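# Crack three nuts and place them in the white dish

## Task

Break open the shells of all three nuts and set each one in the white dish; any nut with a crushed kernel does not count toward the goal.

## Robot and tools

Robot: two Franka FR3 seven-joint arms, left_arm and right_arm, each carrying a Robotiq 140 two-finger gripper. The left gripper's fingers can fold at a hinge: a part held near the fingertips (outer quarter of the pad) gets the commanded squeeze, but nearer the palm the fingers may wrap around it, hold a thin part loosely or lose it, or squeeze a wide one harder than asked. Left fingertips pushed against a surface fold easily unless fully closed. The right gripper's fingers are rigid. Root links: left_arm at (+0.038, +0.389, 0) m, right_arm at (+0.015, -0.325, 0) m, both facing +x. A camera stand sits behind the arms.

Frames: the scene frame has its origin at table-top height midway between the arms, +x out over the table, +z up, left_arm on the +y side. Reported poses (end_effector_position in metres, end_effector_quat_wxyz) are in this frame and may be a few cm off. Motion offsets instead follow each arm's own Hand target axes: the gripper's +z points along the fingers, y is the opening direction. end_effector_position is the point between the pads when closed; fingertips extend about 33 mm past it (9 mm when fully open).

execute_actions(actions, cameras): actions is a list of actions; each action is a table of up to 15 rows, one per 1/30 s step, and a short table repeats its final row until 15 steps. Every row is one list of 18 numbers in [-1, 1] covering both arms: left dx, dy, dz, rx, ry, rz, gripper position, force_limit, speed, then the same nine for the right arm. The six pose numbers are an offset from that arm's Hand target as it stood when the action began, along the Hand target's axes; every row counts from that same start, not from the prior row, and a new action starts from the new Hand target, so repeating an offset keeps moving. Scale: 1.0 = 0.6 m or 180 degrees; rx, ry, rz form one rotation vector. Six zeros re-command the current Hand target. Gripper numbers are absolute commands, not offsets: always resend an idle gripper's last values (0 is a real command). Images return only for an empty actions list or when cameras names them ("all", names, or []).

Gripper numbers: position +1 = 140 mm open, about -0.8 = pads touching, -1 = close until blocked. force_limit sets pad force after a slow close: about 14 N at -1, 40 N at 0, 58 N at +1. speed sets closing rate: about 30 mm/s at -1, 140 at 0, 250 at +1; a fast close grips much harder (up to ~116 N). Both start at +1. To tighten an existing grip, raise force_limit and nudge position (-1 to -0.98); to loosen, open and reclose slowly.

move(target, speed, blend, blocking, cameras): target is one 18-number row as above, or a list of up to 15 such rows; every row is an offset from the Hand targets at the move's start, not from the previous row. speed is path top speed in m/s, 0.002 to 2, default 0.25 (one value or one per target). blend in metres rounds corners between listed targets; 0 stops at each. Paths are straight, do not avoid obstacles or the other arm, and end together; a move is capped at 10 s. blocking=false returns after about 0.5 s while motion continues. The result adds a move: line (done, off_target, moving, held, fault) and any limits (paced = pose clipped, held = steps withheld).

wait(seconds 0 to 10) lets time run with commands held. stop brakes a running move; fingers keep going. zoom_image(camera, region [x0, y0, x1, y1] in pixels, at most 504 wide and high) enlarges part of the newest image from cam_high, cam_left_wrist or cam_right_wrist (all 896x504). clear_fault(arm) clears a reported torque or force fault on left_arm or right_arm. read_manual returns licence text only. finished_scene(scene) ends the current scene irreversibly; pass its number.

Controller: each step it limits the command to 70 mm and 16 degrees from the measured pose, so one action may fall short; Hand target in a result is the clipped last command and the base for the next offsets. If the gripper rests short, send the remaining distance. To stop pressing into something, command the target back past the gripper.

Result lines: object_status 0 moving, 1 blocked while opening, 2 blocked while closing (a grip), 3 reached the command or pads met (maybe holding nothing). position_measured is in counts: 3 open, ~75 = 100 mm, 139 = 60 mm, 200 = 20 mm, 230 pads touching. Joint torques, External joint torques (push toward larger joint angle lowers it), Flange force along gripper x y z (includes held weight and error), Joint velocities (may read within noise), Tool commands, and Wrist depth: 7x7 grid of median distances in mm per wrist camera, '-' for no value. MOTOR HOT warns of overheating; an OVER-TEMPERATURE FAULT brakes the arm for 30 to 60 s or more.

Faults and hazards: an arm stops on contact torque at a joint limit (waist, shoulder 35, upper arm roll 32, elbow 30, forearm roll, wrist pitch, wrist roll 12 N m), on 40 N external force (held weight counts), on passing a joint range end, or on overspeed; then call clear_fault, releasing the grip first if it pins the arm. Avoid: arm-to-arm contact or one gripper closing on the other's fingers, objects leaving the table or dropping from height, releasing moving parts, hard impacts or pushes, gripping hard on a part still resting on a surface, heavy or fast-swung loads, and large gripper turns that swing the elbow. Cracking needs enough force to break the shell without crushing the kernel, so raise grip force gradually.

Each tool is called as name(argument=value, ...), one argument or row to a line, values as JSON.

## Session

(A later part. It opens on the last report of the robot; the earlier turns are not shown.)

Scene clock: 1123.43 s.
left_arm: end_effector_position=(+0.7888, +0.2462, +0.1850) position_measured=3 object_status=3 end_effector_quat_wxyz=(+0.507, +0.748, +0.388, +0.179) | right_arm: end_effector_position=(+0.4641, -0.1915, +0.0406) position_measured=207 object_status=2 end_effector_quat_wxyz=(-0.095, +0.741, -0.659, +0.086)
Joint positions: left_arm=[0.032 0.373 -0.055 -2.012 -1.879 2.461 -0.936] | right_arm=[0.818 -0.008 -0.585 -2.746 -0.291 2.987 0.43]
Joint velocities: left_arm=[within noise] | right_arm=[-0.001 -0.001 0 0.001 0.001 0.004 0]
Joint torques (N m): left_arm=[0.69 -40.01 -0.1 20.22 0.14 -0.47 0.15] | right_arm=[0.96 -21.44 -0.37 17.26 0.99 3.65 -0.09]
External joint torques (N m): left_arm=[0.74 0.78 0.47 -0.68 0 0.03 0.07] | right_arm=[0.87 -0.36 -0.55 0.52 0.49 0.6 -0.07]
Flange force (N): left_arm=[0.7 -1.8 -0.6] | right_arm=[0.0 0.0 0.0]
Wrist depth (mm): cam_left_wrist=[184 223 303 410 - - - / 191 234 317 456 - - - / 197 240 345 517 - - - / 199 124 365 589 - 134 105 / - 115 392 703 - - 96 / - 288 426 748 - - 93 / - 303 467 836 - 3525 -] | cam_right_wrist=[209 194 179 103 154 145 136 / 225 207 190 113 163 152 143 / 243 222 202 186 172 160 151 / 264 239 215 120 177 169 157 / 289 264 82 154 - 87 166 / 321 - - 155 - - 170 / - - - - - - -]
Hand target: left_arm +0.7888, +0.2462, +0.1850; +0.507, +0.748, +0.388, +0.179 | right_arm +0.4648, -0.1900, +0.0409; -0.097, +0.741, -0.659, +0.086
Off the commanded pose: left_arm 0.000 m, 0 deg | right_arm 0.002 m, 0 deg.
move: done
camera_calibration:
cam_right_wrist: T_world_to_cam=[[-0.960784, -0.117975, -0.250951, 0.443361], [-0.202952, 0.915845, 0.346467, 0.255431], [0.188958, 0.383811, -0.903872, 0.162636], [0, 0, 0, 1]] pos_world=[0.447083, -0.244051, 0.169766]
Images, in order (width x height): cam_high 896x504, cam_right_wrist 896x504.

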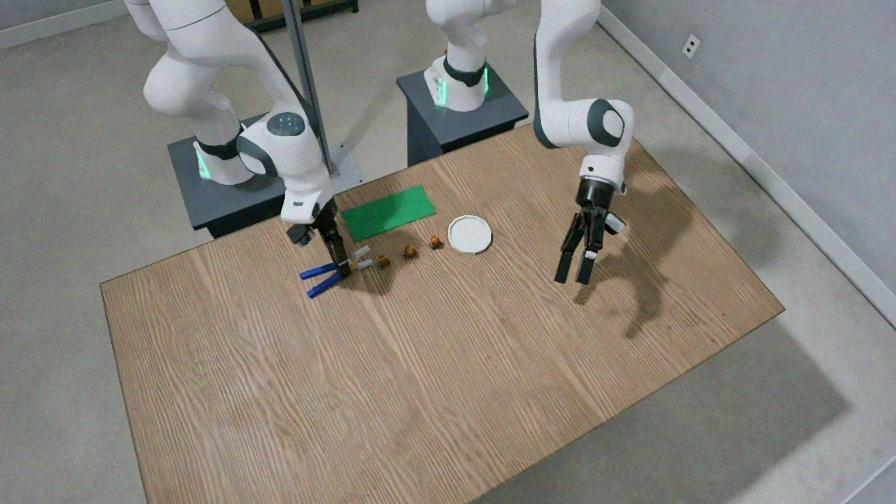

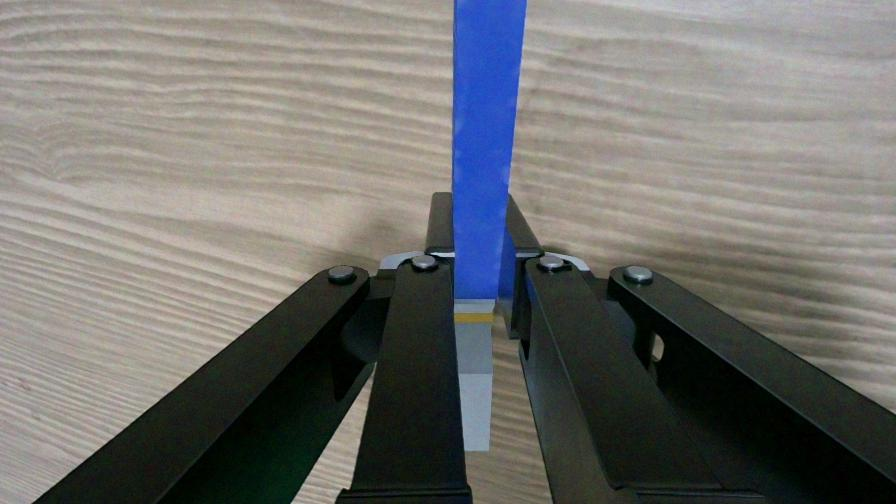

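move(
  target=[0,0,0,0,0,0,1,1,1,0,0,0,0,0,0,0.2,-1,-1],
  speed=0.06,
  cameras=["cam_right_wrist","cam_high"],
)

zoom_image(
  camera="cam_high",
  region=[280, 190, 420, 330],
)

Scene clock: 1131.13 s.
left_arm: end_effector_position=(+0.7888, +0.2462, +0.1850) position_measured=3 object_status=3 end_effector_quat_wxyz=(+0.507, +0.748, +0.388, +0.179) | right_arm: end_effector_position=(+0.4645, -0.1908, +0.0409) position_measured=104 object_status=0 end_effector_quat_wxyz=(-0.096, +0.741, -0.659, +0.086)
Joint positions: left_arm=[0.032 0.373 -0.055 -2.012 -1.879 2.461 -0.936] | right_arm=[0.819 -0.008 -0.585 -2.746 -0.29 2.989 0.43]
Joint torques (N m): left_arm=[0.7 -39.99 -0.1 20.19 0.12 -0.49 0.18] | right_arm=[0.81 -21.34 -0.55 17.22 1.01 3.38 -0.15]
External joint torques (N m): left_arm=[0.85 0.54 0.57 -0.58 -0.01 0.03 0.09] | right_arm=[0.84 -0.29 -0.61 0.55 0.49 0.35 -0.12]
Flange force (N): left_arm=[0.6 -1.7 -1.1] | right_arm=[0.0 0.0 0.0]
Wrist depth (mm): cam_left_wrist=[183 224 302 410 - - 1009 / 191 234 317 455 - - - / 198 240 343 518 2026 - - / 199 124 362 596 - 134 106 / - 115 391 699 - - 97 / - 286 427 761 - - 92 / - 304 467 847 - - -] | cam_right_wrist=[209 195 179 163 153 145 136 / 226 208 190 172 162 152 143 / 244 223 201 186 169 161 150 / 265 241 151 199 168 164 158 / - 84 222 212 192 101 85 / - - 246 220 210 - - / - - 268 243 227 - -]
Hand target: left_arm +0.7888, +0.2462, +0.1850; +0.507, +0.748, +0.388, +0.179 | right_arm +0.4648, -0.1900, +0.0409; -0.097, +0.741, -0.659, +0.086
Off the commanded pose: left_arm 0.000 m, 0 deg | right_arm 0.001 m, 0 deg.
move: done
camera_calibration:
cam_right_wrist: T_world_to_cam=[[-0.960358, -0.117474, -0.25281, 0.443915], [-0.203462, 0.915311, 0.347576, 0.25485], [0.190568, 0.385234, -0.902928, 0.162054], [0, 0, 0, 1]] pos_world=[0.447287, -0.243547, 0.169969]
Images, in order (width x height): cam_high 896x504, cam_right_wrist 896x504.

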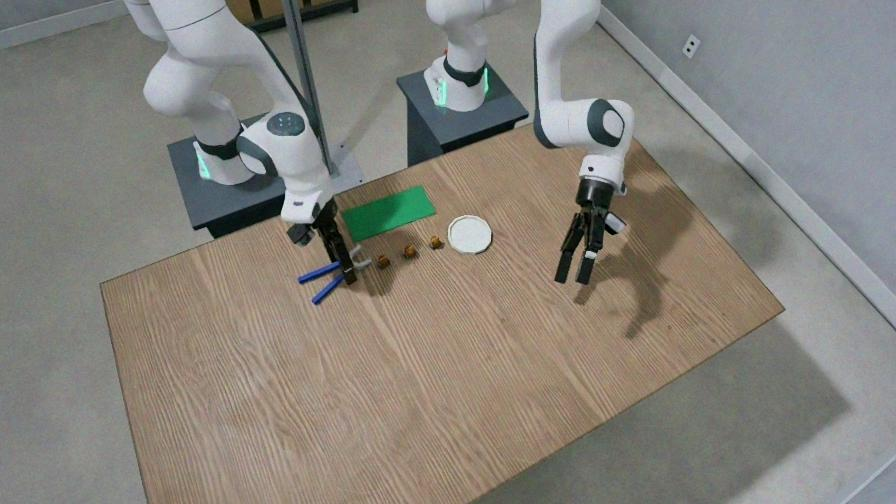

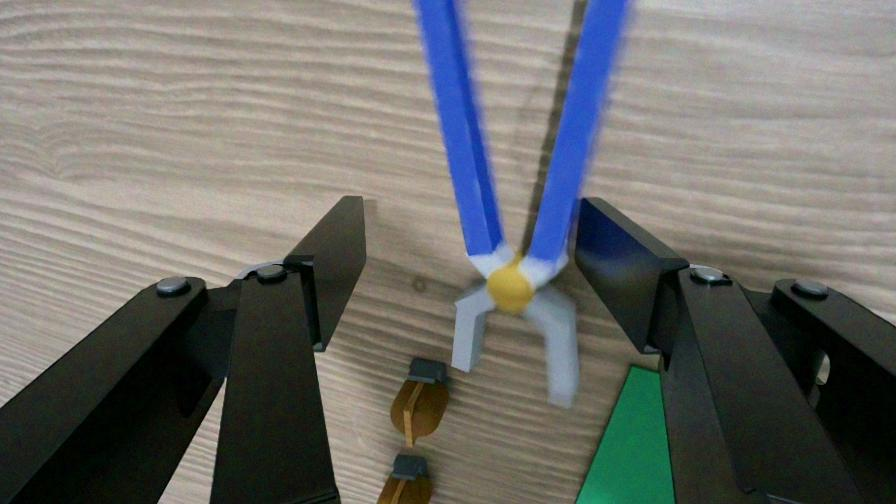

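Scaled by 3.600 from the camera's 896x504 image, which has a finer 1280x720 frame.

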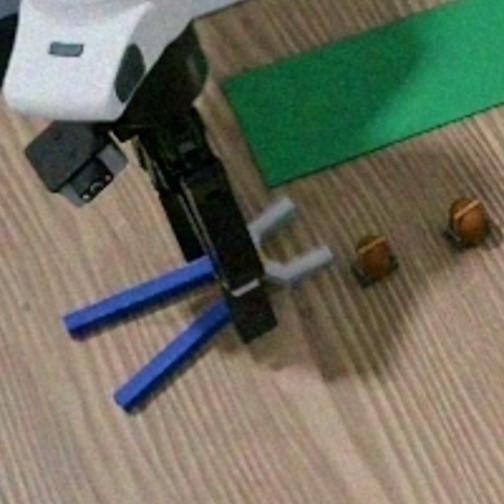

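move(
  target=[0,0,0,0,0,0,1,1,1,0,0,-0.005,0,0,0,1,-1,-1],
  speed=0.04,
  cameras=["cam_right_wrist"],
)

Scene clock: 1138.13 s.
left_arm: end_effector_position=(+0.7888, +0.2462, +0.1850) position_measured=3 object_status=3 end_effector_quat_wxyz=(+0.507, +0.748, +0.388, +0.179) | right_arm: end_effector_position=(+0.4650, -0.1894, +0.0441) position_measured=3 object_status=0 end_effector_quat_wxyz=(-0.098, +0.742, -0.658, +0.086)
Joint positions: left_arm=[0.032 0.373 -0.055 -2.012 -1.879 2.461 -0.936] | right_arm=[0.818 -0.018 -0.585 -2.746 -0.299 2.984 0.433]
Joint torques (N m): left_arm=[0.72 -39.94 -0.12 20.2 0.13 -0.48 0.18] | right_arm=[-0.02 -22.26 -0.38 16.88 0.25 3.01 0.14]
External joint torques (N m): left_arm=[0.74 0.56 0.42 -0.51 -0.01 0.01 0.09] | right_arm=[0 -1.31 -0.58 -0.01 -0.27 -0.05 0.17]
Flange force (N): left_arm=[0.6 -1.6 -0.7] | right_arm=[0.0 0.0 0.0]
Wrist depth (mm): cam_left_wrist=[184 223 302 407 - 1017 - / 191 234 318 450 - - - / 197 240 345 517 - 1479 1333 / 199 124 363 593 - 134 106 / - 115 392 694 - - 97 / - 286 424 755 - - 92 / - 306 468 903 - 3785 -] | cam_right_wrist=[214 199 183 164 156 147 138 / 231 213 194 175 164 155 146 / 249 227 207 190 172 163 152 / 271 119 219 202 182 155 159 / - 119 240 216 195 185 93 / - 288 260 223 212 194 - / - 317 285 249 231 - -]
Hand target: left_arm +0.7888, +0.2462, +0.1850; +0.507, +0.748, +0.388, +0.179 | right_arm +0.4640, -0.1901, +0.0438; -0.097, +0.741, -0.659, +0.086
Off the commanded pose: left_arm 0.000 m, 0 deg | right_arm 0.001 m, 0 deg.
move: done
camera_calibration:
cam_right_wrist: T_world_to_cam=[[-0.959073, -0.120696, -0.256148, 0.444307], [-0.208275, 0.913545, 0.349366, 0.254359], [0.191836, 0.388417, -0.901294, 0.164242], [0, 0, 0, 1]] pos_world=[0.447591, -0.242536, 0.172975]
Images, in order (width x height): cam_right_wrist 896x504.

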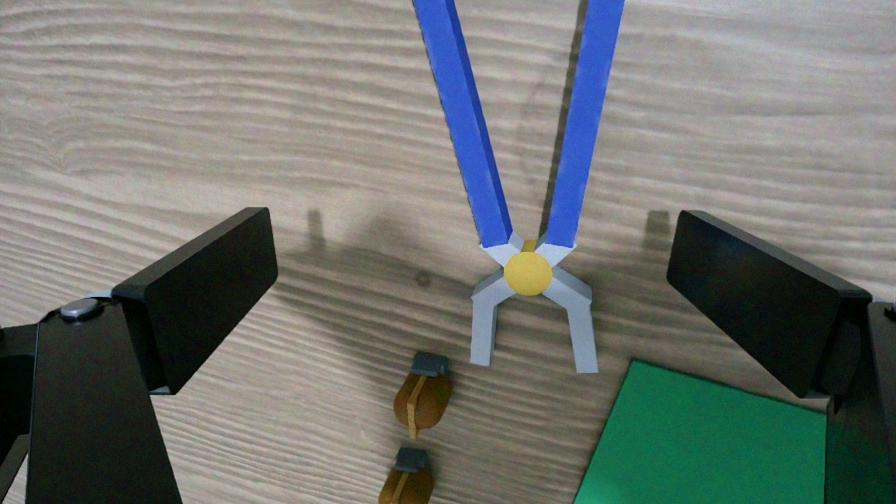

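move(
  target=[0,0,0,0,0,0,1,1,1,0.1132,-0.0308,-0.1405,-0.0833,-0.0047,-0.0355,0.412,1,-1],
  speed=0.12,
  cameras=["cam_right_wrist"],
)

zoom_image(
  camera="cam_right_wrist",
  region=[240, 60, 690, 504],
)

Scene clock: 1164.60 s.
left_arm: end_effector_position=(+0.7888, +0.2462, +0.1850) position_measured=3 object_status=3 end_effector_quat_wxyz=(+0.507, +0.748, +0.388, +0.179) | right_arm: end_effector_position=(+0.4689, -0.2580, +0.1304) position_measured=77 object_status=3 end_effector_quat_wxyz=(+0.000, +0.781, -0.624, +0.001)
Joint positions: left_arm=[0.032 0.373 -0.055 -2.012 -1.879 2.461 -0.936] | right_arm=[0.854 -0.188 -0.737 -2.48 -0.177 2.334 0.057]
Joint velocities: left_arm=[within noise] | right_arm=[-0.001 0.001 0 0 -0.001 -0.001 -0.007]
Joint torques (N m): left_arm=[0.73 -39.98 -0.13 20.13 0.13 -0.47 0.18] | right_arm=[0.85 -17.18 2.42 22.78 0.99 2.51 -0.4]
External joint torques (N m): left_arm=[0.85 0.47 0.5 -0.61 -0.01 0.04 0.1] | right_arm=[0.76 0.3 -1.05 0.79 0.44 -0.09 -0.4]
Flange force (N): left_arm=[0.3 -1.7 -1.3] | right_arm=[1.7 -7.8 2.0]
Wrist depth (mm): cam_left_wrist=[184 223 304 405 - - - / 192 234 318 451 - - - / 198 240 345 515 - - - / 199 124 363 614 - 134 106 / - 115 391 696 - - 97 / - 287 424 757 3899 3676 92 / - 305 465 836 4856 3138 -] | cam_right_wrist=[244 245 244 242 242 241 240 / 259 257 258 256 256 254 253 / 276 275 274 268 270 272 271 / 292 289 157 286 285 125 334 / - 81 310 306 309 105 - / - - 335 334 320 - - / - - 356 362 362 - -]
Hand target: left_arm +0.7888, +0.2462, +0.1850; +0.507, +0.748, +0.388, +0.179 | right_arm +0.4681, -0.2580, +0.1300; +0.001, +0.783, -0.622, -0.001
Off the commanded pose: left_arm 0.000 m, 0 deg | right_arm 0.001 m, 0 deg.
move: done
camera_calibration:
cam_right_wrist: T_world_to_cam=[[-0.974022, -0.22645, 0.00132979, 0.407966], [-0.210785, 0.908755, 0.360187, 0.286261], [-0.0827729, 0.35055, -0.932879, 0.391126], [0, 0, 0, 1]] pos_world=[0.490082, -0.304866, 0.261224]
Images, in order (width x height): cam_right_wrist 896x504.

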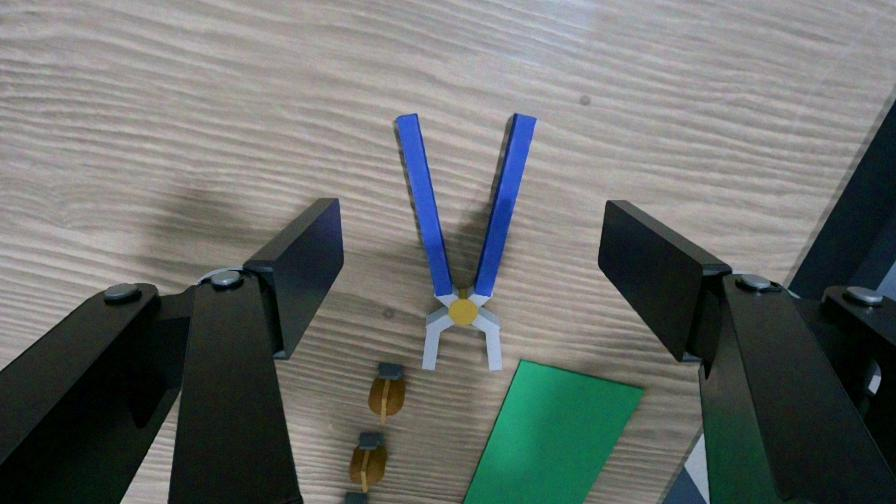

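Scaled by 1.120 from the camera's 896x504 image, which has a finer 1280x720 frame.

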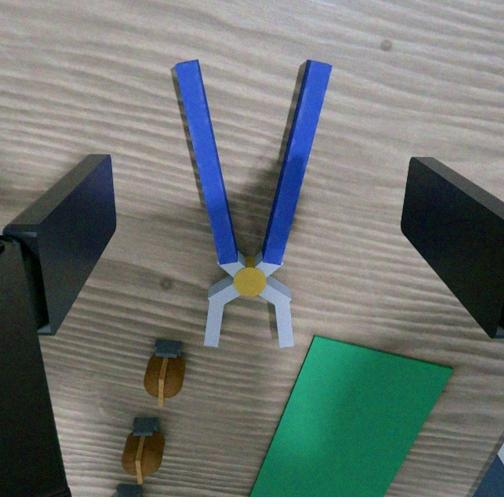

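move(
  target=[
    [0,0,0,0,0,0,1,1,1,0,0,0.1608,0,0,0,0.412,1,-1],
    [0,0,0,0,0,0,1,1,1,0,0,0.1608,0,0,0,-1,-1,-1],
  ],
  speed=0.1,
)

wait(
  seconds=0.7,
  cameras=["cam_right_wrist"],
)

Scene clock: 1182.67 s.
left_arm: end_effector_position=(+0.7888, +0.2462, +0.1850) position_measured=3 object_status=3 end_effector_quat_wxyz=(+0.507, +0.748, +0.388, +0.179) | right_arm: end_effector_position=(+0.4688, -0.2583, +0.0345) position_measured=189 object_status=0 end_effector_quat_wxyz=(+0.000, +0.782, -0.623, +0.000)
Joint positions: left_arm=[0.032 0.373 -0.055 -2.012 -1.879 2.461 -0.936] | right_arm=[0.866 0.098 -0.734 -2.536 0.127 2.606 -0.169]
Joint torques (N m): left_arm=[0.72 -39.96 -0.09 20.21 0.13 -0.47 0.19] | right_arm=[0.12 -22.25 -1.74 18.3 0.87 3.05 -0.33]
External joint torques (N m): left_arm=[0.8 0.66 0.5 -0.58 -0.01 0.03 0.11] | right_arm=[0.2 0.62 0.11 -0.34 0.48 0.46 -0.33]
Flange force (N): left_arm=[0.7 -1.8 -0.7] | right_arm=[0.8 -2.8 6.7]
Wrist depth (mm): cam_left_wrist=[184 223 302 410 1109 1086 - / 191 233 317 456 - - - / 198 240 343 521 1704 - - / 199 124 363 596 - 134 101 / - 115 392 721 - - 97 / - 286 425 838 3064 - 92 / - 304 466 916 3841 3431 -] | cam_right_wrist=[157 156 156 155 156 155 154 / 165 165 166 163 164 164 163 / 178 176 176 163 174 174 174 / 188 188 184 170 181 186 185 / 201 194 - 184 - - 198 / - - - 199 - 73 - / - - - 228 - - -]
Hand target: left_arm +0.7888, +0.2462, +0.1850; +0.507, +0.748, +0.388, +0.179 | right_arm +0.4679, -0.2580, +0.0335; +0.001, +0.783, -0.622, -0.001
Off the commanded pose: left_arm 0.000 m, 0 deg | right_arm 0.001 m, 0 deg.
move: done

Scene clock: 1183.37 s.
left_arm: end_effector_position=(+0.7888, +0.2462, +0.1850) position_measured=3 object_status=3 end_effector_quat_wxyz=(+0.507, +0.748, +0.388, +0.179) | right_arm: end_effector_position=(+0.4688, -0.2583, +0.0345) position_measured=189 object_status=2 end_effector_quat_wxyz=(+0.000, +0.782, -0.623, +0.000)
Joint positions: left_arm=[0.032 0.373 -0.055 -2.012 -1.879 2.461 -0.936] | right_arm=[0.866 0.098 -0.734 -2.536 0.127 2.606 -0.169]
Joint torques (N m): left_arm=[0.71 -39.95 -0.14 20.16 0.13 -0.48 0.18] | right_arm=[0.12 -22.23 -1.77 18.29 0.87 3 -0.34]
External joint torques (N m): left_arm=[0.75 0.6 0.42 -0.61 -0.01 0.01 0.1] | right_arm=[0.16 0.72 0.06 -0.48 0.48 0.39 -0.34]
Flange force (N): left_arm=[0.4 -1.8 -0.9] | right_arm=[0.9 -2.8 6.9]
Wrist depth (mm): cam_left_wrist=[184 223 302 406 - - - / 192 234 319 454 - - - / 198 239 344 518 - - - / 199 124 365 597 - 134 101 / - 115 392 713 - - 97 / - 287 427 833 4151 - 92 / - 304 466 926 - 3064 -] | cam_right_wrist=[156 156 156 156 155 154 154 / 166 166 165 163 164 164 163 / 178 176 174 163 174 174 173 / 188 187 184 170 181 186 185 / 201 195 - 184 - - 199 / - - - 200 - 73 - / - - - 233 - - -]
Hand target: left_arm +0.7888, +0.2462, +0.1850; +0.507, +0.748, +0.388, +0.179 | right_arm +0.4679, -0.2580, +0.0335; +0.001, +0.783, -0.622, -0.001
Tool commands: left_gripper/position=+1.0 left_gripper/force_limit=+1.0 left_gripper/speed=+1.0 right_gripper/position=-1.0 right_gripper/force_limit=-1.0 right_gripper/speed=-1.0
Off the commanded pose: left_arm 0.000 m, 0 deg | right_arm 0.001 m, 0 deg.
wait: 0.70 s; at rest by 0.17 s
camera_calibration:
cam_right_wrist: T_world_to_cam=[[-0.973591, -0.228273, 0.00346299, 0.407192], [-0.211651, 0.908179, 0.36113, 0.321265], [-0.0855812, 0.35086, -0.932509, 0.303109], [0, 0, 0, 1]] pos_world=[0.490375, -0.305164, 0.165223]
Images, in order (width x height): cam_right_wrist 896x504.

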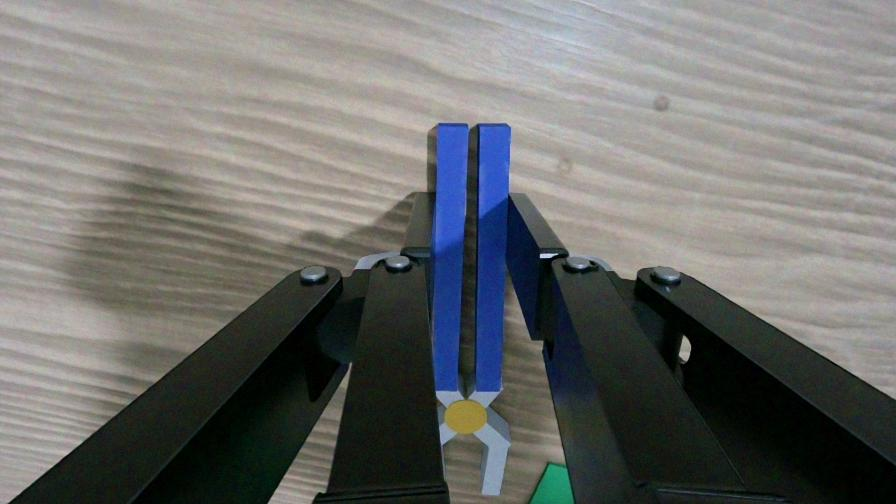

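move(
  target=[0,0,0,0,0,0,1,1,1,0,0,-0.25,0,0,0,-1,-1,-1],
  speed=0.06,
  cameras=["cam_right_wrist"],
)

Scene clock: 1190.00 s.
left_arm: end_effector_position=(+0.7888, +0.2462, +0.1850) position_measured=3 object_status=3 end_effector_quat_wxyz=(+0.507, +0.748, +0.388, +0.179) | right_arm: end_effector_position=(+0.4677, -0.2575, +0.1822) position_measured=189 object_status=2 end_effector_quat_wxyz=(+0.000, +0.785, -0.620, -0.002)
Joint positions: left_arm=[0.032 0.373 -0.055 -2.012 -1.879 2.461 -0.936] | right_arm=[0.792 -0.278 -0.655 -2.414 -0.201 2.178 0.07]
Joint velocities: left_arm=[within noise] | right_arm=[-0.001 -0.001 0.002 0.001 0.001 -0.005 0.003]
Joint torques (N m): left_arm=[0.71 -39.95 -0.14 20.22 0.13 -0.48 0.16] | right_arm=[-0.02 -17.87 4.71 24.54 0.63 2.7 0.21]
External joint torques (N m): left_arm=[0.6 0.71 0.29 -0.58 -0.01 0 0.07] | right_arm=[0.01 -1.19 0.17 1.46 0.02 0.14 0.21]
Flange force (N): left_arm=[0.5 -1.7 -0.4] | right_arm=[-0.3 0.3 -3.8]
Wrist depth (mm): cam_left_wrist=[184 223 302 410 - 1046 - / 191 234 319 465 - - - / 198 239 344 520 - - - / 199 124 361 597 - 134 106 / - 115 391 696 - - 97 / - 287 427 785 3478 - 92 / - 305 467 844 - - -] | cam_right_wrist=[290 290 288 290 288 285 288 / 307 308 306 305 302 302 304 / 326 325 324 135 322 321 330 / 348 349 338 154 337 344 348 / 372 362 - 367 - - 365 / - - - 394 - 73 - / - - - - - - -]
Hand target: left_arm +0.7888, +0.2462, +0.1850; +0.507, +0.748, +0.388, +0.179 | right_arm +0.4682, -0.2580, +0.1835; +0.001, +0.783, -0.622, -0.001
Off the commanded pose: left_arm 0.000 m, 0 deg | right_arm 0.002 m, 0 deg.
move: done
camera_calibration:
cam_right_wrist: T_world_to_cam=[[-0.971528, -0.236847, 0.00613422, 0.402153], [-0.218327, 0.905017, 0.365071, 0.268509], [-0.0920174, 0.353337, -0.93096, 0.443752], [0, 0, 0, 1]] pos_world=[0.490159, -0.304551, 0.312624]
Images, in order (width x height): cam_right_wrist 896x504.

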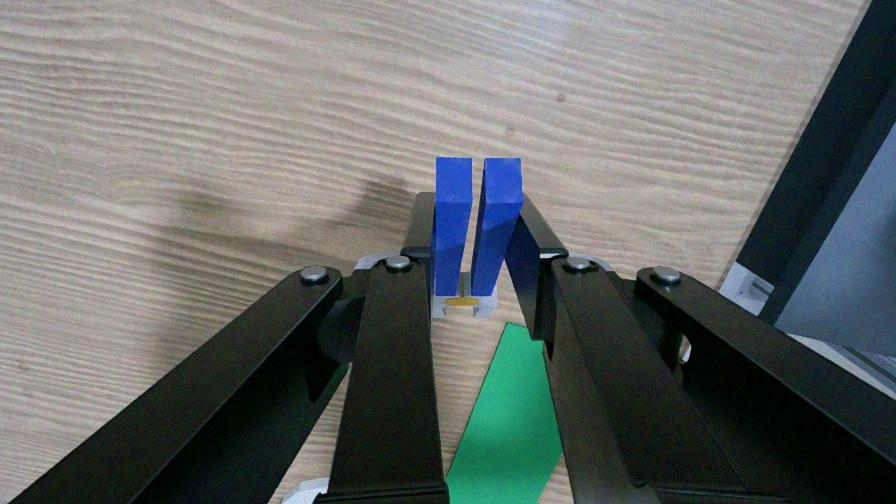

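move(
  target=[
    [0,0,0,0,0,0,1,1,1,0,0,0.02,0,0,0,-1,-1,-1],
    [0,0,0,0,0,0,1,1,1,0,0,0.02,0,0,0,-0.42,-1,-1],
  ],
  speed=0.06,
)

wait(
  seconds=1.0,
  cameras=["cam_right_wrist"],
)

Scene clock: 1196.27 s.
left_arm: end_effector_position=(+0.7888, +0.2462, +0.1850) position_measured=3 object_status=3 end_effector_quat_wxyz=(+0.507, +0.748, +0.388, +0.179) | right_arm: end_effector_position=(+0.4672, -0.2589, +0.1714) position_measured=182 object_status=3 end_effector_quat_wxyz=(+0.003, +0.784, -0.621, +0.000)
Joint positions: left_arm=[0.032 0.373 -0.055 -2.012 -1.879 2.461 -0.936] | right_arm=[0.791 -0.261 -0.659 -2.429 -0.201 2.207 0.071]
Joint torques (N m): left_arm=[0.7 -39.95 -0.12 20.21 0.13 -0.48 0.17] | right_arm=[0.65 -17.35 3.66 23.56 0.93 3.05 -0.08]
External joint torques (N m): left_arm=[0.74 0.63 0.44 -0.54 0 0.02 0.08] | right_arm=[0.5 -0.29 -0.8 0.62 0.33 0.47 -0.08]
Flange force (N): left_arm=[0.7 -1.6 -0.6] | right_arm=[0.8 -3.2 1.0]
Wrist depth (mm): cam_left_wrist=[184 223 303 412 - - - / 191 234 317 449 1488 - - / 198 239 344 521 - - 1462 / 199 124 362 597 - 134 107 / - 115 393 694 6127 2573 96 / - 286 426 812 4949 - 92 / - 303 466 994 - 3959 -] | cam_right_wrist=[279 280 280 277 281 280 279 / 296 296 295 289 295 294 300 / 317 315 312 142 311 312 322 / 334 334 331 333 147 329 335 / 357 - - 355 - 89 347 / - - - 382 - 75 - / - - - 411 - - -]
Hand target: left_arm +0.7888, +0.2462, +0.1850; +0.507, +0.748, +0.388, +0.179 | right_arm +0.4682, -0.2580, +0.1715; +0.001, +0.783, -0.622, -0.001
Off the commanded pose: left_arm 0.000 m, 0 deg | right_arm 0.001 m, 0 deg.
move: done

Scene clock: 1197.27 s.
left_arm: end_effector_position=(+0.7888, +0.2462, +0.1850) position_measured=3 object_status=3 end_effector_quat_wxyz=(+0.507, +0.748, +0.388, +0.179) | right_arm: end_effector_position=(+0.4673, -0.2588, +0.1714) position_measured=182 object_status=3 end_effector_quat_wxyz=(+0.003, +0.784, -0.621, +0.000)
Joint positions: left_arm=[0.032 0.373 -0.055 -2.012 -1.879 2.461 -0.936] | right_arm=[0.792 -0.261 -0.659 -2.429 -0.201 2.207 0.071]
Joint torques (N m): left_arm=[0.7 -39.99 -0.13 20.2 0.13 -0.47 0.21] | right_arm=[0.61 -17.28 3.56 23.27 0.93 2.99 -0.11]
External joint torques (N m): left_arm=[0.61 0.7 0.3 -0.64 -0.01 0.01 0.12] | right_arm=[0.71 -0.11 -0.65 0.23 0.33 0.41 -0.11]
Flange force (N): left_arm=[0.3 -1.9 -0.6] | right_arm=[0.4 -2.8 1.6]
Wrist depth (mm): cam_left_wrist=[183 223 302 409 - - - / 192 234 317 453 - - - / 197 240 343 517 - - - / 199 124 362 596 - 134 101 / - 115 394 717 - - 97 / - 287 425 782 - - 92 / - 304 464 858 3177 - -] | cam_right_wrist=[280 280 278 279 279 279 278 / 296 296 296 291 295 294 309 / 315 315 313 159 311 311 312 / 337 335 329 334 148 329 - / 360 - - 357 - 93 355 / - - - 381 - 75 - / - - - - - - -]
Hand target: left_arm +0.7888, +0.2462, +0.1850; +0.507, +0.748, +0.388, +0.179 | right_arm +0.4682, -0.2580, +0.1715; +0.001, +0.783, -0.622, -0.001
Tool commands: left_gripper/position=+1.0 left_gripper/force_limit=+1.0 left_gripper/speed=+1.0 right_gripper/position=-0.42 right_gripper/force_limit=-1.0 right_gripper/speed=-1.0
Off the commanded pose: left_arm 0.000 m, 0 deg | right_arm 0.001 m, 0 deg.
wait: 1.00 s; at rest by 0.17 s
camera_calibration:
cam_right_wrist: T_world_to_cam=[[-0.97219, -0.234066, 0.00768657, 0.402292], [-0.215744, 0.907893, 0.359424, 0.274113], [-0.0911073, 0.34777, -0.933143, 0.43266], [0, 0, 0, 1]] pos_world=[0.489661, -0.305168, 0.302119]
Images, in order (width x height): cam_right_wrist 896x504.

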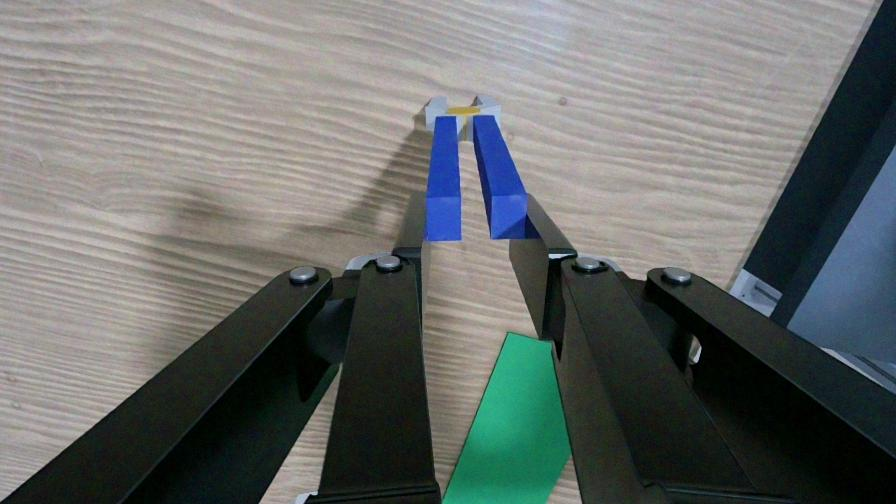

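move(
  target=[0,0,0,0,0,0,1,1,1,0,0,0,0,0,0,-0.34,-1,-1],
  speed=0.06,
)

wait(
  seconds=1.0,
  cameras=["cam_right_wrist"],
)

Scene clock: 1202.03 s.
left_arm: end_effector_position=(+0.7888, +0.2462, +0.1850) position_measured=3 object_status=3 end_effector_quat_wxyz=(+0.507, +0.748, +0.388, +0.179) | right_arm: end_effector_position=(+0.4673, -0.2588, +0.1714) position_measured=172 object_status=3 end_effector_quat_wxyz=(+0.003, +0.784, -0.621, +0.000)
Joint positions: left_arm=[0.032 0.373 -0.055 -2.012 -1.879 2.461 -0.936] | right_arm=[0.792 -0.261 -0.659 -2.429 -0.201 2.207 0.071]
Joint torques (N m): left_arm=[0.72 -39.96 -0.13 20.21 0.13 -0.47 0.19] | right_arm=[0.61 -17.32 3.53 23.54 0.92 3 -0.08]
External joint torques (N m): left_arm=[0.79 0.71 0.46 -0.61 0 0.03 0.1] | right_arm=[0.65 -0.11 -0.76 0.51 0.32 0.42 -0.08]
Flange force (N): left_arm=[0.7 -1.9 -0.6] | right_arm=[0.6 -3.6 1.3]
Wrist depth (mm): cam_left_wrist=[184 223 302 413 - 1231 - / 191 234 317 456 - - - / 198 240 344 530 - - - / 199 124 364 622 - 134 101 / - 115 394 719 - - 96 / - 287 428 782 2573 5147 92 / - 304 465 894 3676 3525 -] | cam_right_wrist=[279 280 281 280 278 278 280 / 297 297 296 292 295 294 294 / 316 313 311 167 310 312 314 / 336 334 331 328 140 327 340 / 359 - - 355 111 93 351 / - - - 384 - 74 - / - - - 408 - - -]
Hand target: left_arm +0.7888, +0.2462, +0.1850; +0.507, +0.748, +0.388, +0.179 | right_arm +0.4682, -0.2580, +0.1715; +0.001, +0.783, -0.622, -0.001
Off the commanded pose: left_arm 0.000 m, 0 deg | right_arm 0.001 m, 0 deg.
move: done

Scene clock: 1203.03 s.
left_arm: end_effector_position=(+0.7888, +0.2462, +0.1850) position_measured=3 object_status=3 end_effector_quat_wxyz=(+0.507, +0.748, +0.388, +0.179) | right_arm: end_effector_position=(+0.4673, -0.2588, +0.1714) position_measured=172 object_status=3 end_effector_quat_wxyz=(+0.003, +0.784, -0.621, +0.000)
Joint positions: left_arm=[0.032 0.373 -0.055 -2.012 -1.879 2.461 -0.936] | right_arm=[0.792 -0.261 -0.659 -2.429 -0.201 2.207 0.071]
Joint torques (N m): left_arm=[0.75 -40 -0.18 20.19 0.13 -0.48 0.19] | right_arm=[0.59 -17.31 3.54 23.51 0.91 2.98 -0.13]
External joint torques (N m): left_arm=[0.68 0.66 0.29 -0.63 -0.01 0.01 0.1] | right_arm=[0.56 -0.22 -0.78 0.59 0.3 0.42 -0.13]
Flange force (N): left_arm=[0.4 -1.8 -0.7] | right_arm=[0.8 -3.5 1.0]
Wrist depth (mm): cam_left_wrist=[184 224 302 412 - - - / 192 233 318 450 - - - / 198 240 344 522 - - - / 199 124 365 596 2200 134 102 / - 115 394 697 - - 97 / - 288 429 787 4085 - 92 / - 305 470 922 - - -] | cam_right_wrist=[280 279 281 278 278 279 280 / 298 297 297 292 295 292 292 / 315 315 315 167 310 313 313 / 335 333 330 330 165 329 338 / 356 - - 358 111 93 353 / - - - 381 - 74 - / - - - 398 - - -]
Hand target: left_arm +0.7888, +0.2462, +0.1850; +0.507, +0.748, +0.388, +0.179 | right_arm +0.4682, -0.2580, +0.1715; +0.001, +0.783, -0.622, -0.001
Tool commands: left_gripper/position=+1.0 left_gripper/force_limit=+1.0 left_gripper/speed=+1.0 right_gripper/position=-0.34 right_gripper/force_limit=-1.0 right_gripper/speed=-1.0
Off the commanded pose: left_arm 0.000 m, 0 deg | right_arm 0.001 m, 0 deg.
wait: 1.00 s; at rest by 0.17 s
camera_calibration:
cam_right_wrist: T_world_to_cam=[[-0.97219, -0.234066, 0.00768657, 0.402292], [-0.215744, 0.907893, 0.359424, 0.274113], [-0.0911073, 0.34777, -0.933143, 0.43266], [0, 0, 0, 1]] pos_world=[0.489661, -0.305168, 0.302119]
Images, in order (width x height): cam_right_wrist 896x504.

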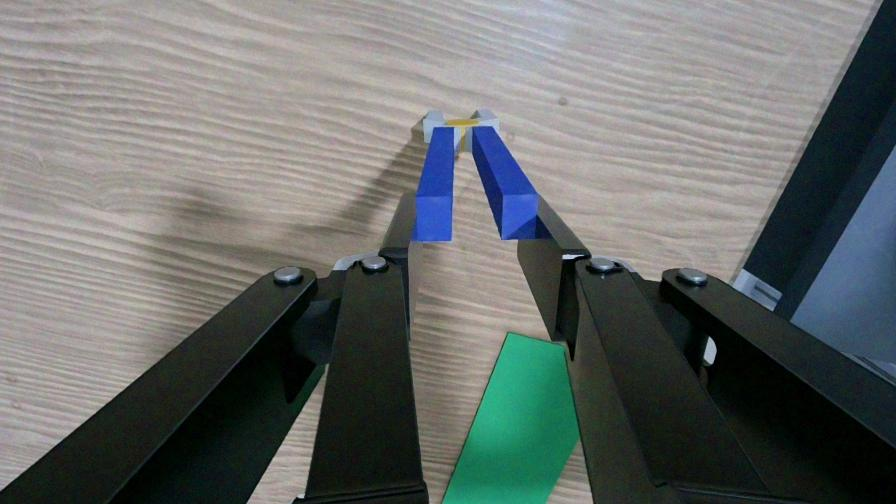

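move(
  target=[0,0,0,0,0,0,1,1,1,0,0,0,0,0,0,-0.2,-1,-1],
  speed=0.06,
)

wait(
  seconds=1.0,
  cameras=["cam_right_wrist"],
)

Scene clock: 1212.60 s.
left_arm: end_effector_position=(+0.7888, +0.2462, +0.1850) position_measured=3 object_status=3 end_effector_quat_wxyz=(+0.507, +0.748, +0.388, +0.179) | right_arm: end_effector_position=(+0.4673, -0.2588, +0.1714) position_measured=154 object_status=0 end_effector_quat_wxyz=(+0.003, +0.784, -0.621, +0.000)
Joint positions: left_arm=[0.032 0.373 -0.055 -2.012 -1.879 2.461 -0.936] | right_arm=[0.792 -0.261 -0.659 -2.429 -0.201 2.207 0.071]
Joint torques (N m): left_arm=[0.7 -39.97 -0.14 20.2 0.13 -0.48 0.18] | right_arm=[0.63 -17.29 3.57 23.55 0.91 2.99 -0.08]
External joint torques (N m): left_arm=[0.61 0.64 0.3 -0.58 0 0.01 0.09] | right_arm=[0.54 -0.21 -0.83 0.66 0.31 0.43 -0.08]
Flange force (N): left_arm=[0.4 -1.7 -0.6] | right_arm=[0.9 -3.7 0.9]
Wrist depth (mm): cam_left_wrist=[184 223 303 408 - - - / 192 233 318 455 - - - / 198 240 344 518 - 1462 - / 199 124 363 594 - 134 101 / - 115 393 697 - - 97 / - 286 427 764 4021 3625 92 / - 305 468 827 3525 - -] | cam_right_wrist=[280 281 280 278 280 279 279 / 296 296 297 292 293 292 298 / 316 314 313 214 310 313 314 / 338 334 326 332 134 328 331 / 354 - - 356 115 - 351 / - - - 381 - - - / - - - 411 - - -]
Hand target: left_arm +0.7888, +0.2462, +0.1850; +0.507, +0.748, +0.388, +0.179 | right_arm +0.4682, -0.2580, +0.1715; +0.001, +0.783, -0.622, -0.001
Off the commanded pose: left_arm 0.000 m, 0 deg | right_arm 0.001 m, 0 deg.
move: done

Scene clock: 1213.60 s.
left_arm: end_effector_position=(+0.7888, +0.2462, +0.1850) position_measured=3 object_status=3 end_effector_quat_wxyz=(+0.507, +0.748, +0.388, +0.179) | right_arm: end_effector_position=(+0.4673, -0.2588, +0.1714) position_measured=154 object_status=3 end_effector_quat_wxyz=(+0.003, +0.784, -0.621, +0.000)
Joint positions: left_arm=[0.032 0.373 -0.055 -2.012 -1.879 2.461 -0.936] | right_arm=[0.792 -0.261 -0.659 -2.429 -0.201 2.207 0.071]
Joint torques (N m): left_arm=[0.66 -39.95 -0.12 20.19 0.13 -0.48 0.21] | right_arm=[0.57 -17.35 3.52 23.58 0.91 2.99 -0.1]
External joint torques (N m): left_arm=[0.59 0.7 0.35 -0.64 0 0.01 0.12] | right_arm=[0.6 -0.31 -0.75 0.75 0.31 0.44 -0.1]
Flange force (N): left_arm=[0.4 -1.8 -0.6] | right_arm=[0.8 -3.6 0.7]
Wrist depth (mm): cam_left_wrist=[183 223 303 416 - - - / 192 233 317 455 - - - / 198 240 344 519 - - - / 199 124 363 597 - 134 101 / - 115 392 694 - - 96 / - 286 423 827 3730 - 93 / - 306 465 858 - - -] | cam_right_wrist=[281 282 280 280 279 278 277 / 296 296 296 293 295 293 298 / 315 316 313 212 308 313 317 / 336 335 328 334 134 327 335 / 352 - - 355 115 - - / - - - 382 - - - / - - - 402 - - -]
Hand target: left_arm +0.7888, +0.2462, +0.1850; +0.507, +0.748, +0.388, +0.179 | right_arm +0.4682, -0.2580, +0.1715; +0.001, +0.783, -0.622, -0.001
Tool commands: left_gripper/position=+1.0 left_gripper/force_limit=+1.0 left_gripper/speed=+1.0 right_gripper/position=-0.2 right_gripper/force_limit=-1.0 right_gripper/speed=-1.0
Off the commanded pose: left_arm 0.000 m, 0 deg | right_arm 0.001 m, 0 deg.
wait: 1.00 s; at rest by 0.17 s
camera_calibration:
cam_right_wrist: T_world_to_cam=[[-0.97219, -0.234066, 0.00768657, 0.402292], [-0.215744, 0.907893, 0.359424, 0.274113], [-0.0911073, 0.34777, -0.933143, 0.43266], [0, 0, 0, 1]] pos_world=[0.489661, -0.305168, 0.302119]
Images, in order (width x height): cam_right_wrist 896x504.

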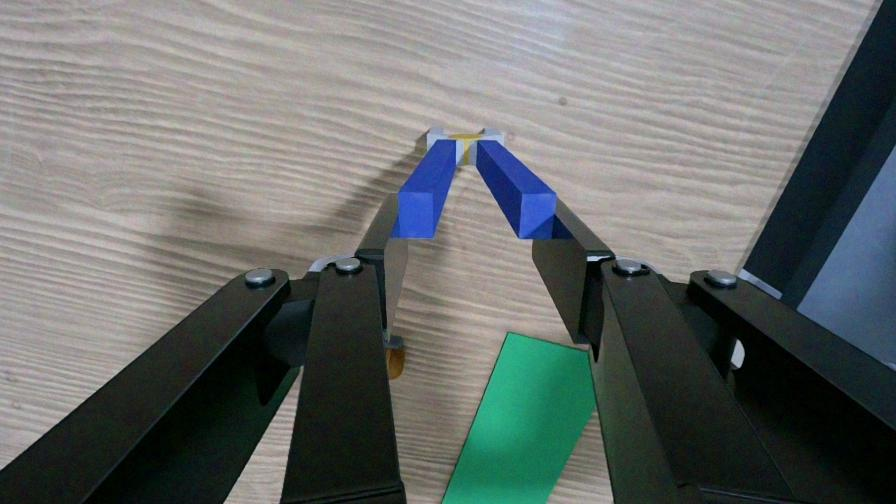

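move(
  target=[
    [0,0,0,0,0,0,1,1,1,0,0,0,0,0,0,-1,-1,-1],
    [0,0,0,0,0,0,1,1,1,0,0,-0.0692,0,0,0,-1,-1,-1],
    [0,0,0,0,0,0,1,1,1,-0.3178,-0.0973,-0.0692,0,0,0.028,-1,-1,-1],
  ],
  speed=0.12,
  cameras=["cam_right_wrist","cam_high"],
)

zoom_image(
  camera="cam_right_wrist",
  region=[380, 60, 560, 240],
)

zoom_image(
  camera="cam_high",
  region=[330, 150, 480, 300],
)

Scene clock: 1236.00 s.
left_arm: end_effector_position=(+0.7888, +0.2462, +0.1850) position_measured=3 object_status=3 end_effector_quat_wxyz=(+0.507, +0.748, +0.388, +0.179) | right_arm: end_effector_position=(+0.4823, -0.0601, +0.2124) position_measured=190 object_status=2 end_effector_quat_wxyz=(+0.001, +0.758, -0.652, +0.001)
Joint positions: left_arm=[0.032 0.373 -0.055 -2.012 -1.879 2.461 -0.936] | right_arm=[0.93 -0.024 -0.441 -2.113 -0.015 2.091 0.377]
Joint velocities: left_arm=[within noise] | right_arm=[0.001 0 0.001 -0.001 0.001 0 0.007]
Joint torques (N m): left_arm=[0.76 -39.97 -0.11 20.15 0.13 -0.48 0.18] | right_arm=[0.42 -29.28 -0.29 25.71 1.16 2.64 0.15]
External joint torques (N m): left_arm=[0.75 0.6 0.41 -0.63 0 0.01 0.09] | right_arm=[0.36 -0.8 -0.65 1.55 0.51 0.1 0.15]
Flange force (N): left_arm=[0.4 -1.8 -0.9] | right_arm=[-1.3 -3.3 -2.8]
Wrist depth (mm): cam_left_wrist=[184 223 302 408 - - - / 192 234 318 451 - - - / 197 241 345 516 2573 1438 1406 / 200 124 366 596 - 134 106 / - 115 391 690 - - 97 / - 286 426 755 4679 - 93 / - 305 465 825 - - -] | cam_right_wrist=[315 317 318 317 315 315 318 / 337 335 335 329 338 330 1139 / 356 356 357 152 353 353 1123 / 381 378 374 138 133 381 1309 / 408 - - 399 - 95 1377 / - - - 436 - 76 - / - - - 472 - - -]
Hand target: left_arm +0.7888, +0.2462, +0.1850; +0.507, +0.748, +0.388, +0.179 | right_arm +0.4820, -0.0591, +0.2130; +0.001, +0.755, -0.656, -0.001
Off the commanded pose: left_arm 0.000 m, 0 deg | right_arm 0.001 m, 1 deg.
move: done
camera_calibration:
cam_right_wrist: T_world_to_cam=[[-0.987776, -0.155836, 0.00359564, 0.476116], [-0.14416, 0.922054, 0.359213, 0.0486101], [-0.0592938, 0.354304, -0.933249, 0.388315], [0, 0, 0, 1]] pos_world=[0.500328, -0.108206, 0.343222]
Images, in order (width x height): cam_high 896x504, cam_right_wrist 896x504.

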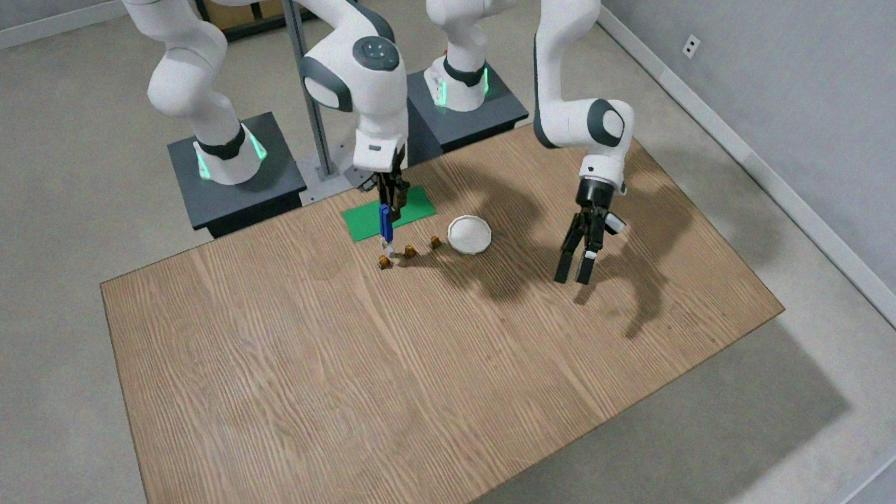

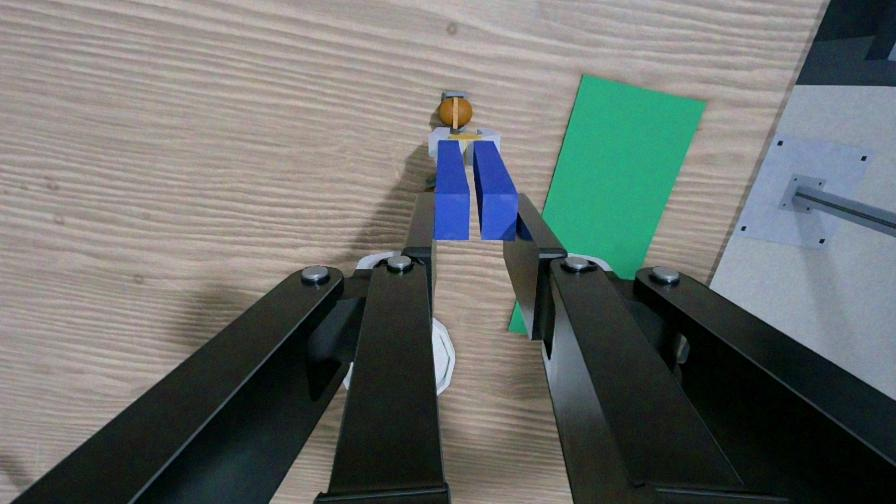

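Scaled by 2.800 from the camera's 896x504 image, which has a finer 1280x720 frame.

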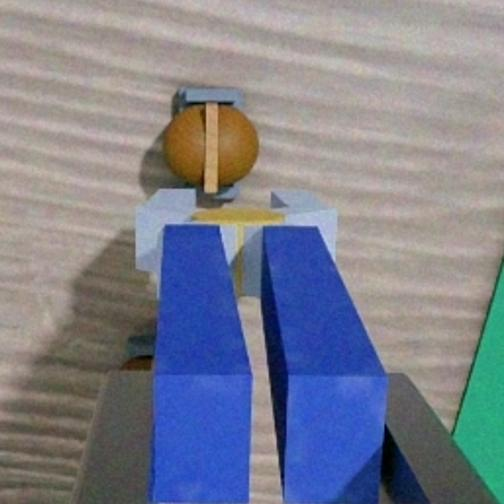

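Scaled by 3.360 from the camera's 896x504 image, which has a finer 1280x720 frame.

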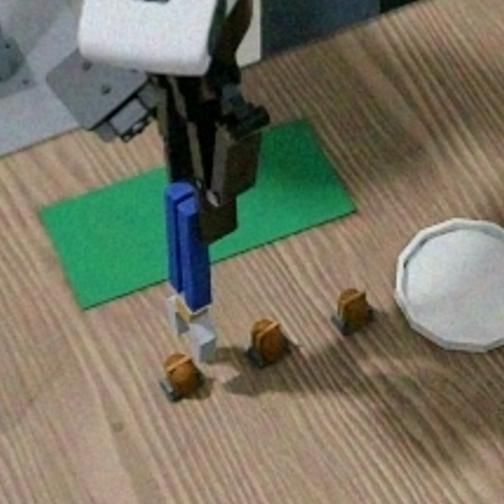

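zoom_image(
  camera="cam_high",
  region=[362, 195, 432, 275],
)

Scaled by 6.300 from the camera's 896x504 image, which has a finer 1280x720 frame.

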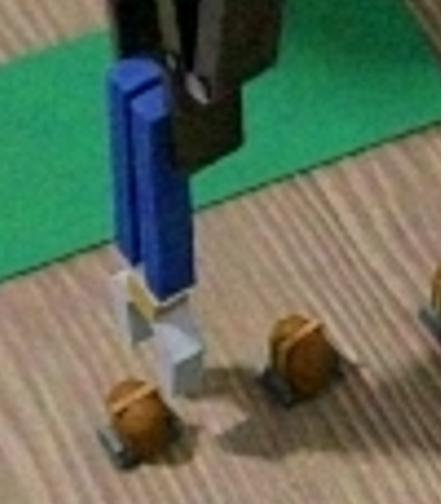

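move(
  target=[0,0,0,0,0,0,1,1,1,0.0175,-0.0083,0.02,0,0,0,-1,-1,-1],
  speed=0.05,
  cameras=["cam_right_wrist","cam_high"],
)

zoom_image(
  camera="cam_right_wrist",
  region=[380, 60, 560, 240],
)

zoom_image(
  camera="cam_high",
  region=[362, 195, 432, 275],
)

Scene clock: 1285.50 s.
left_arm: end_effector_position=(+0.7888, +0.2462, +0.1850) position_measured=3 object_status=3 end_effector_quat_wxyz=(+0.507, +0.748, +0.388, +0.179) | right_arm: end_effector_position=(+0.4875, -0.0689, +0.2014) position_measured=190 object_status=2 end_effector_quat_wxyz=(+0.002, +0.754, -0.657, +0.000)
Joint positions: left_arm=[0.032 0.373 -0.055 -2.012 -1.879 2.461 -0.936] | right_arm=[0.919 -0.009 -0.45 -2.126 -0.007 2.114 0.367]
Joint velocities: left_arm=[within noise] | right_arm=[0.001 0 -0.001 0 0.001 -0.001 -0.004]
Joint torques (N m): left_arm=[0.73 -39.97 -0.11 20.18 0.14 -0.49 0.19] | right_arm=[-0.11 -29.18 -0.68 24.14 1.09 3 -0.3]
External joint torques (N m): left_arm=[0.86 0.52 0.53 -0.53 0.01 0.02 0.1] | right_arm=[-0.07 -0.28 -0.75 0.03 0.46 0.45 -0.3]
Flange force (N): left_arm=[0.7 -1.6 -1.0] | right_arm=[1.2 -0.6 1.2]
Wrist depth (mm): cam_left_wrist=[184 223 304 414 - - - / 192 234 318 455 - 1214 - / 198 240 344 524 - - - / 199 124 365 598 - 134 101 / - 115 392 713 3785 - 96 / - 287 427 787 5046 - 92 / - 305 466 841 2499 - -] | cam_right_wrist=[307 307 306 306 305 305 313 / 323 325 325 321 318 320 1117 / 345 346 342 175 329 346 - / 367 366 361 138 134 367 1247 / 394 - - 392 - 95 1445 / - - - - - 76 - / - - - 458 - - -]
Hand target: left_arm +0.7888, +0.2462, +0.1850; +0.507, +0.748, +0.388, +0.179 | right_arm +0.4883, -0.0688, +0.2010; +0.001, +0.755, -0.656, -0.001
Off the commanded pose: left_arm 0.000 m, 0 deg | right_arm 0.001 m, 0 deg.
move: done
camera_calibration:
cam_right_wrist: T_world_to_cam=[[-0.990001, -0.140939, 0.0059211, 0.481523], [-0.129469, 0.924493, 0.358538, 0.0544544], [-0.0560062, 0.354186, -0.933496, 0.379857], [0, 0, 0, 1]] pos_world=[0.505033, -0.117017, 0.33222]
Images, in order (width x height): cam_high 896x504, cam_right_wrist 896x504.

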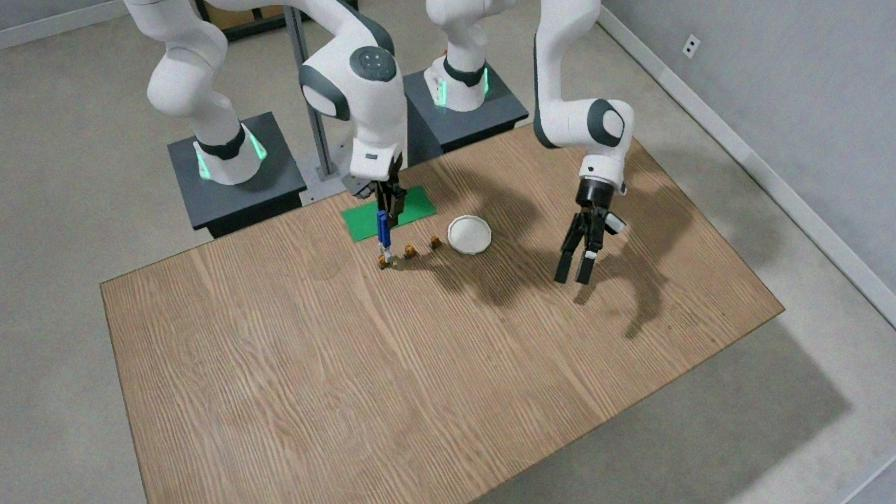

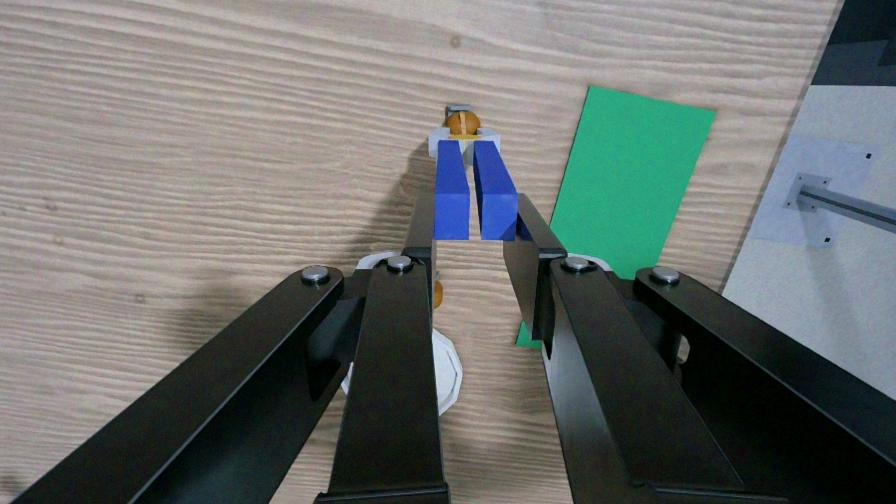

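Scaled by 2.800 from the camera's 896x504 image, which has a finer 1280x720 frame.

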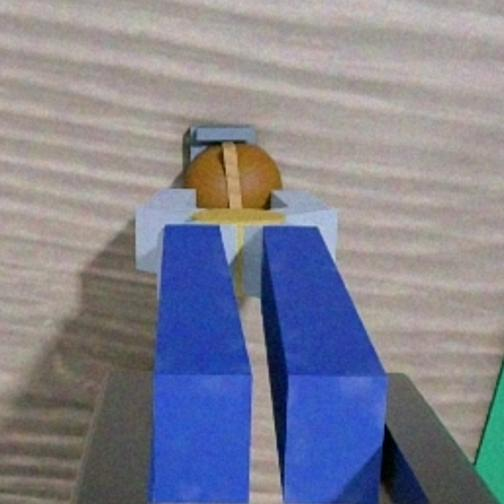

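Scaled by 6.300 from the camera's 896x504 image, which has a finer 1280x720 frame.

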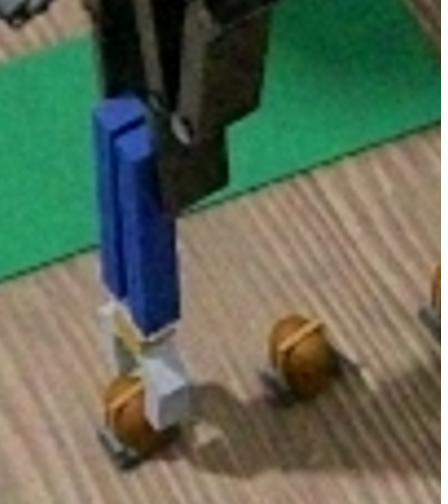

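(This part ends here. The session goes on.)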